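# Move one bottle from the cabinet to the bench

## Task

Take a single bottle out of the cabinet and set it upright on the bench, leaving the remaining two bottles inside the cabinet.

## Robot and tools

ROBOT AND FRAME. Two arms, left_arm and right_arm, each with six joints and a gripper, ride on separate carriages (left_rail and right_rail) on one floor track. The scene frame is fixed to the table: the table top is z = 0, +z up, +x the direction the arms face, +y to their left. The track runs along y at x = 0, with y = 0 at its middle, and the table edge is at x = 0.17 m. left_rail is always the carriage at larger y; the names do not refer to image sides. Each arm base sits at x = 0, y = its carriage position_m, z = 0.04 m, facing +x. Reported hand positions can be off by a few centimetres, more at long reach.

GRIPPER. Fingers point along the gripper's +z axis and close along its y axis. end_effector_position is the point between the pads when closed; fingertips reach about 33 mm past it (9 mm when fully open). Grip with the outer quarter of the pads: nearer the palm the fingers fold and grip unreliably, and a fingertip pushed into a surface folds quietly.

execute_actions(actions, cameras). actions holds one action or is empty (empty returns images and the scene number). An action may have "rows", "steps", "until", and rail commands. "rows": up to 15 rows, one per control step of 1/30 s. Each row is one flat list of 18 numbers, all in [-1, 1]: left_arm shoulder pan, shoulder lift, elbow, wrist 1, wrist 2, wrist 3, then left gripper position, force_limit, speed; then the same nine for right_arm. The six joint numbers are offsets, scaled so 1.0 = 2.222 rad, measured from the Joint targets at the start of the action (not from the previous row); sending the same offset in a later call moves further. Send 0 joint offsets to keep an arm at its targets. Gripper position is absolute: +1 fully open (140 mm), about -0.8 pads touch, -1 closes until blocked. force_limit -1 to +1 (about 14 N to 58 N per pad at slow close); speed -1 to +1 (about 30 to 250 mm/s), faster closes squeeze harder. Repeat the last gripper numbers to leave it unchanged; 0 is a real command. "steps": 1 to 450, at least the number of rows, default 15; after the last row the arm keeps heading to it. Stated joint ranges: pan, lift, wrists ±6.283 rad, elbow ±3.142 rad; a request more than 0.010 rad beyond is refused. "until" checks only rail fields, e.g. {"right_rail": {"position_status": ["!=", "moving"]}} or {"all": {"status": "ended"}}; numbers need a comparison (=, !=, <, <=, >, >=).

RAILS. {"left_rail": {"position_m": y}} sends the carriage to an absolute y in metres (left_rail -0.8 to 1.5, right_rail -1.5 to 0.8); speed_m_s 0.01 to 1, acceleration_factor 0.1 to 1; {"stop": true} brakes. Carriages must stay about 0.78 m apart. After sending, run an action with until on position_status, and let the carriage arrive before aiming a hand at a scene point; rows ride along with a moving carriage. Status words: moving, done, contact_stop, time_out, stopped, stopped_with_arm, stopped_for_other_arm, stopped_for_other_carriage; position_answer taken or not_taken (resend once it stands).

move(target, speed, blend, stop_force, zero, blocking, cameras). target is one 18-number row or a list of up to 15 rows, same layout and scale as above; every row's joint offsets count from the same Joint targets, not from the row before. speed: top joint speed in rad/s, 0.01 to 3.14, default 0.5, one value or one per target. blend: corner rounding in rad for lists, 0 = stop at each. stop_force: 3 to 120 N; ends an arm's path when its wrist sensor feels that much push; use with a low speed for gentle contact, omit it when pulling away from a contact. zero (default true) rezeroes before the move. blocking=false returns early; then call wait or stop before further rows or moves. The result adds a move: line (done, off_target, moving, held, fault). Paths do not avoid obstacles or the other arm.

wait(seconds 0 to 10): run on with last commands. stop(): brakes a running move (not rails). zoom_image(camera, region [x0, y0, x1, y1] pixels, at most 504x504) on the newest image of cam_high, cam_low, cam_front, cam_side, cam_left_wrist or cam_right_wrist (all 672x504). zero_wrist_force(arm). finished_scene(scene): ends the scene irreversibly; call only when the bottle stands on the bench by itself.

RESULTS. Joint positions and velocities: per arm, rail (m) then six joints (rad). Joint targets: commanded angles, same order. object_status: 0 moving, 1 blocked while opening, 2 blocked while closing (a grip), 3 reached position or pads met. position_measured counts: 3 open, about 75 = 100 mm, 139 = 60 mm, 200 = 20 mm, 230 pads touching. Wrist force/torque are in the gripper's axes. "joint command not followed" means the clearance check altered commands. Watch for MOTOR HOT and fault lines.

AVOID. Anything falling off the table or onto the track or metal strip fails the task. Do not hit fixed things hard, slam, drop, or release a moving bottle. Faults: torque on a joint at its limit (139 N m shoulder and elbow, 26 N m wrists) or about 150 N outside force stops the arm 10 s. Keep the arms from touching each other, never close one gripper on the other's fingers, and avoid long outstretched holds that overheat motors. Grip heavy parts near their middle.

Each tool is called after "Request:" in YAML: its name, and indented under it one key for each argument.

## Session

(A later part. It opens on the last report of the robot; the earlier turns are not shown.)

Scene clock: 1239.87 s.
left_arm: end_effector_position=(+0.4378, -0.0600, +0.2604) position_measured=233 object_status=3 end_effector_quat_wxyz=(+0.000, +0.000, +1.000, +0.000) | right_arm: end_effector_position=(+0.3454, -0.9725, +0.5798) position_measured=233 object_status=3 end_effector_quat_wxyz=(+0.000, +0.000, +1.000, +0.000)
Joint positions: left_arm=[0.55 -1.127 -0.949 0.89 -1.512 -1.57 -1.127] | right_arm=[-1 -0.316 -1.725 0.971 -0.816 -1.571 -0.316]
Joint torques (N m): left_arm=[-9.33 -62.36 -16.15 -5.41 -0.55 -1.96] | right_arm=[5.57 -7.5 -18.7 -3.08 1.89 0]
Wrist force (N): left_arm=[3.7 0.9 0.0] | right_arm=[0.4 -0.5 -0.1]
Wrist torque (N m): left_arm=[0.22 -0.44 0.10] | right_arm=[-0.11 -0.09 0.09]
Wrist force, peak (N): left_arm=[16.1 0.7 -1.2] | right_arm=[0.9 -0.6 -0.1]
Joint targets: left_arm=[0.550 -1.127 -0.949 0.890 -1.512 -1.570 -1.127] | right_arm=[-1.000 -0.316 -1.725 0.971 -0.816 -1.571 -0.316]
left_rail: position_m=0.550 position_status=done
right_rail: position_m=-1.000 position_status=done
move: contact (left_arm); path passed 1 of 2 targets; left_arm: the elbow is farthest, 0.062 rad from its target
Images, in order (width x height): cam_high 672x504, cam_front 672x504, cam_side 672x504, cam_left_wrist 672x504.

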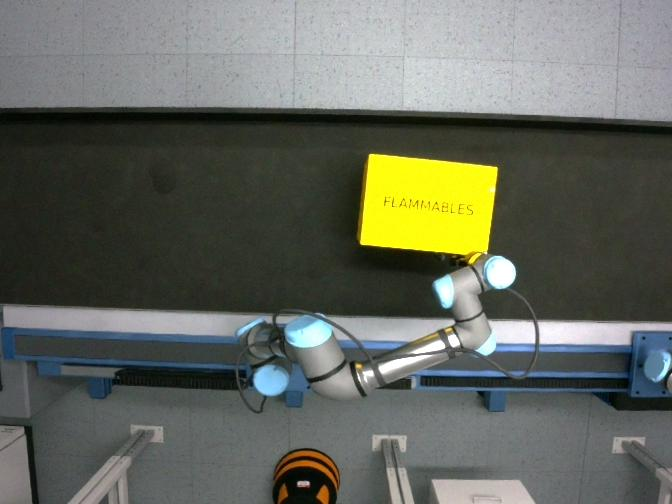

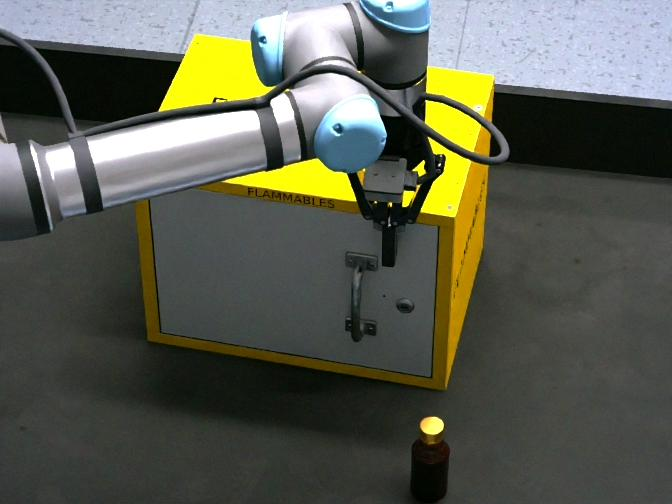

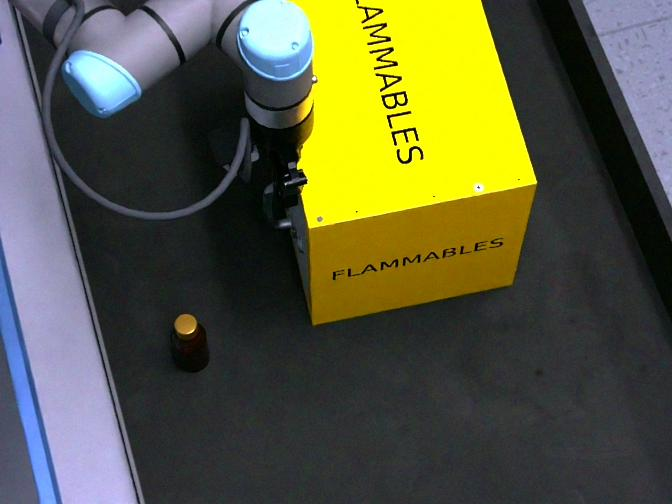

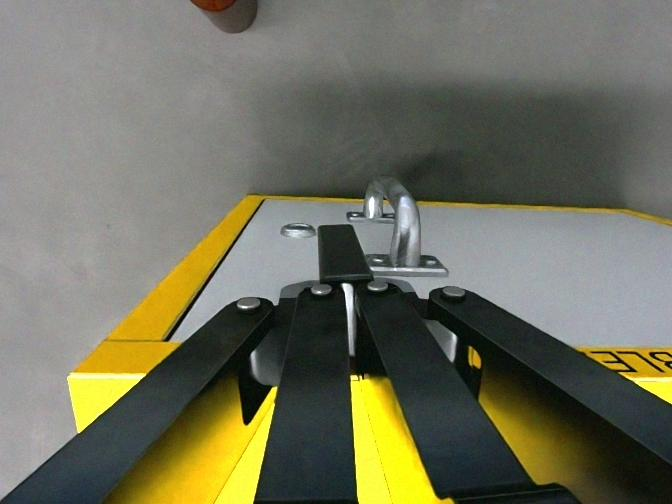

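Request:
move:
  target:
    - [-0.0263,-0.0480,0.0761,-0.0280,0,-0.0263,-1,-1,0,0,0,0,0,0,0,-1,-1,0]
    - [-0.0263,-0.2255,0.0945,0.1310,0,-0.0263,-1,-1,0,0,0,0,0,0,0,-1,-1,0]
  speed: [0.15,0.4]
  blend: [0.03,0]
  cameras: ["cam_front","cam_high","cam_side"]

Scene clock: 1253.83 s.
left_arm: end_effector_position=(+0.3189, +0.1187, +0.4480) position_measured=233 object_status=3 end_effector_quat_wxyz=(+0.000, +0.000, +1.000, +0.000) | right_arm: end_effector_position=(+0.3454, -0.9725, +0.5798) position_measured=233 object_status=3 end_effector_quat_wxyz=(+0.000, +0.000, +1.000, +0.000)
Joint positions: left_arm=[0.55 -1.185 -1.45 1.1 -1.221 -1.57 -1.185] | right_arm=[-1 -0.316 -1.725 0.971 -0.816 -1.571 -0.316]
Joint torques (N m): left_arm=[-11.01 -38.43 -12.75 -0.85 -0.6 -1.79] | right_arm=[4.47 -6.86 -19.7 -3.15 1.7 0.3]
Wrist force (N): left_arm=[1.1 0.2 0.5] | right_arm=[0.4 -0.6 -0.1]
Wrist torque (N m): left_arm=[0.05 -0.23 0.10] | right_arm=[-0.12 -0.08 0.09]
Wrist force, peak (N): left_arm=[4.1 1.2 0.5] | right_arm=[0.7 -0.7 -0.3]
Joint targets: left_arm=[0.550 -1.185 -1.450 1.100 -1.221 -1.570 -1.185] | right_arm=[-1.000 -0.316 -1.725 0.971 -0.816 -1.571 -0.316]
left_rail: position_m=0.550 position_status=done
right_rail: position_m=-1.000 position_status=done
move: done
Images, in order (width x height): cam_high 672x504, cam_front 672x504, cam_side 672x504.

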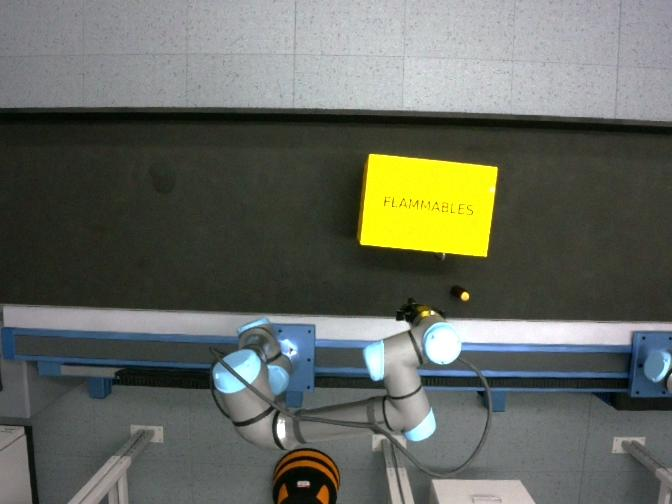

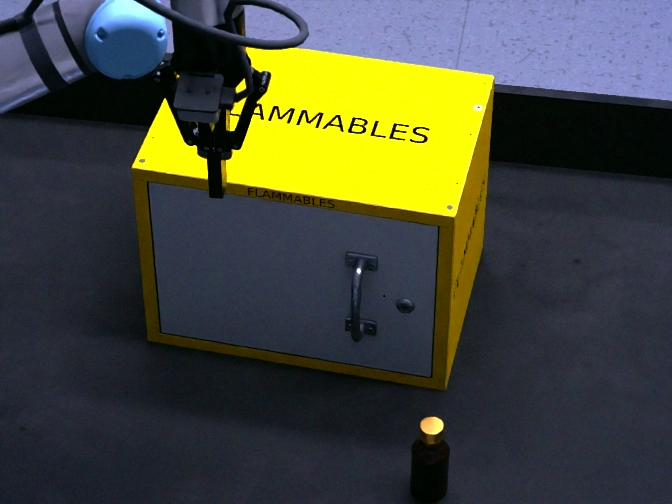

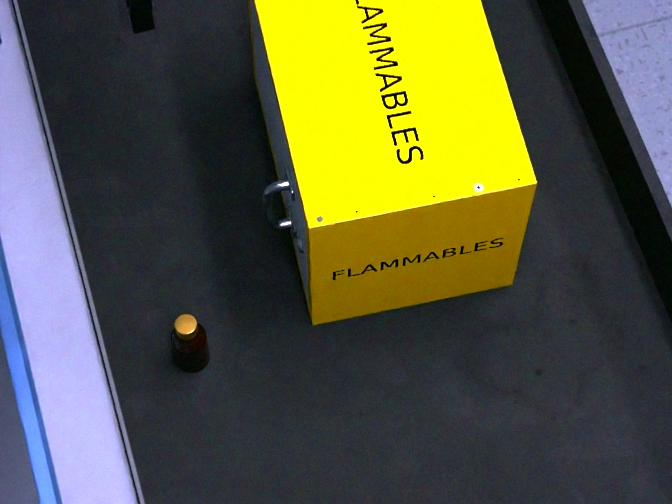

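Door is shut, the two remaining bottles are inside, and one bottle stands on the bench.

Request:
finished_scene:
  scene: 1

The scene is finished: the task was done.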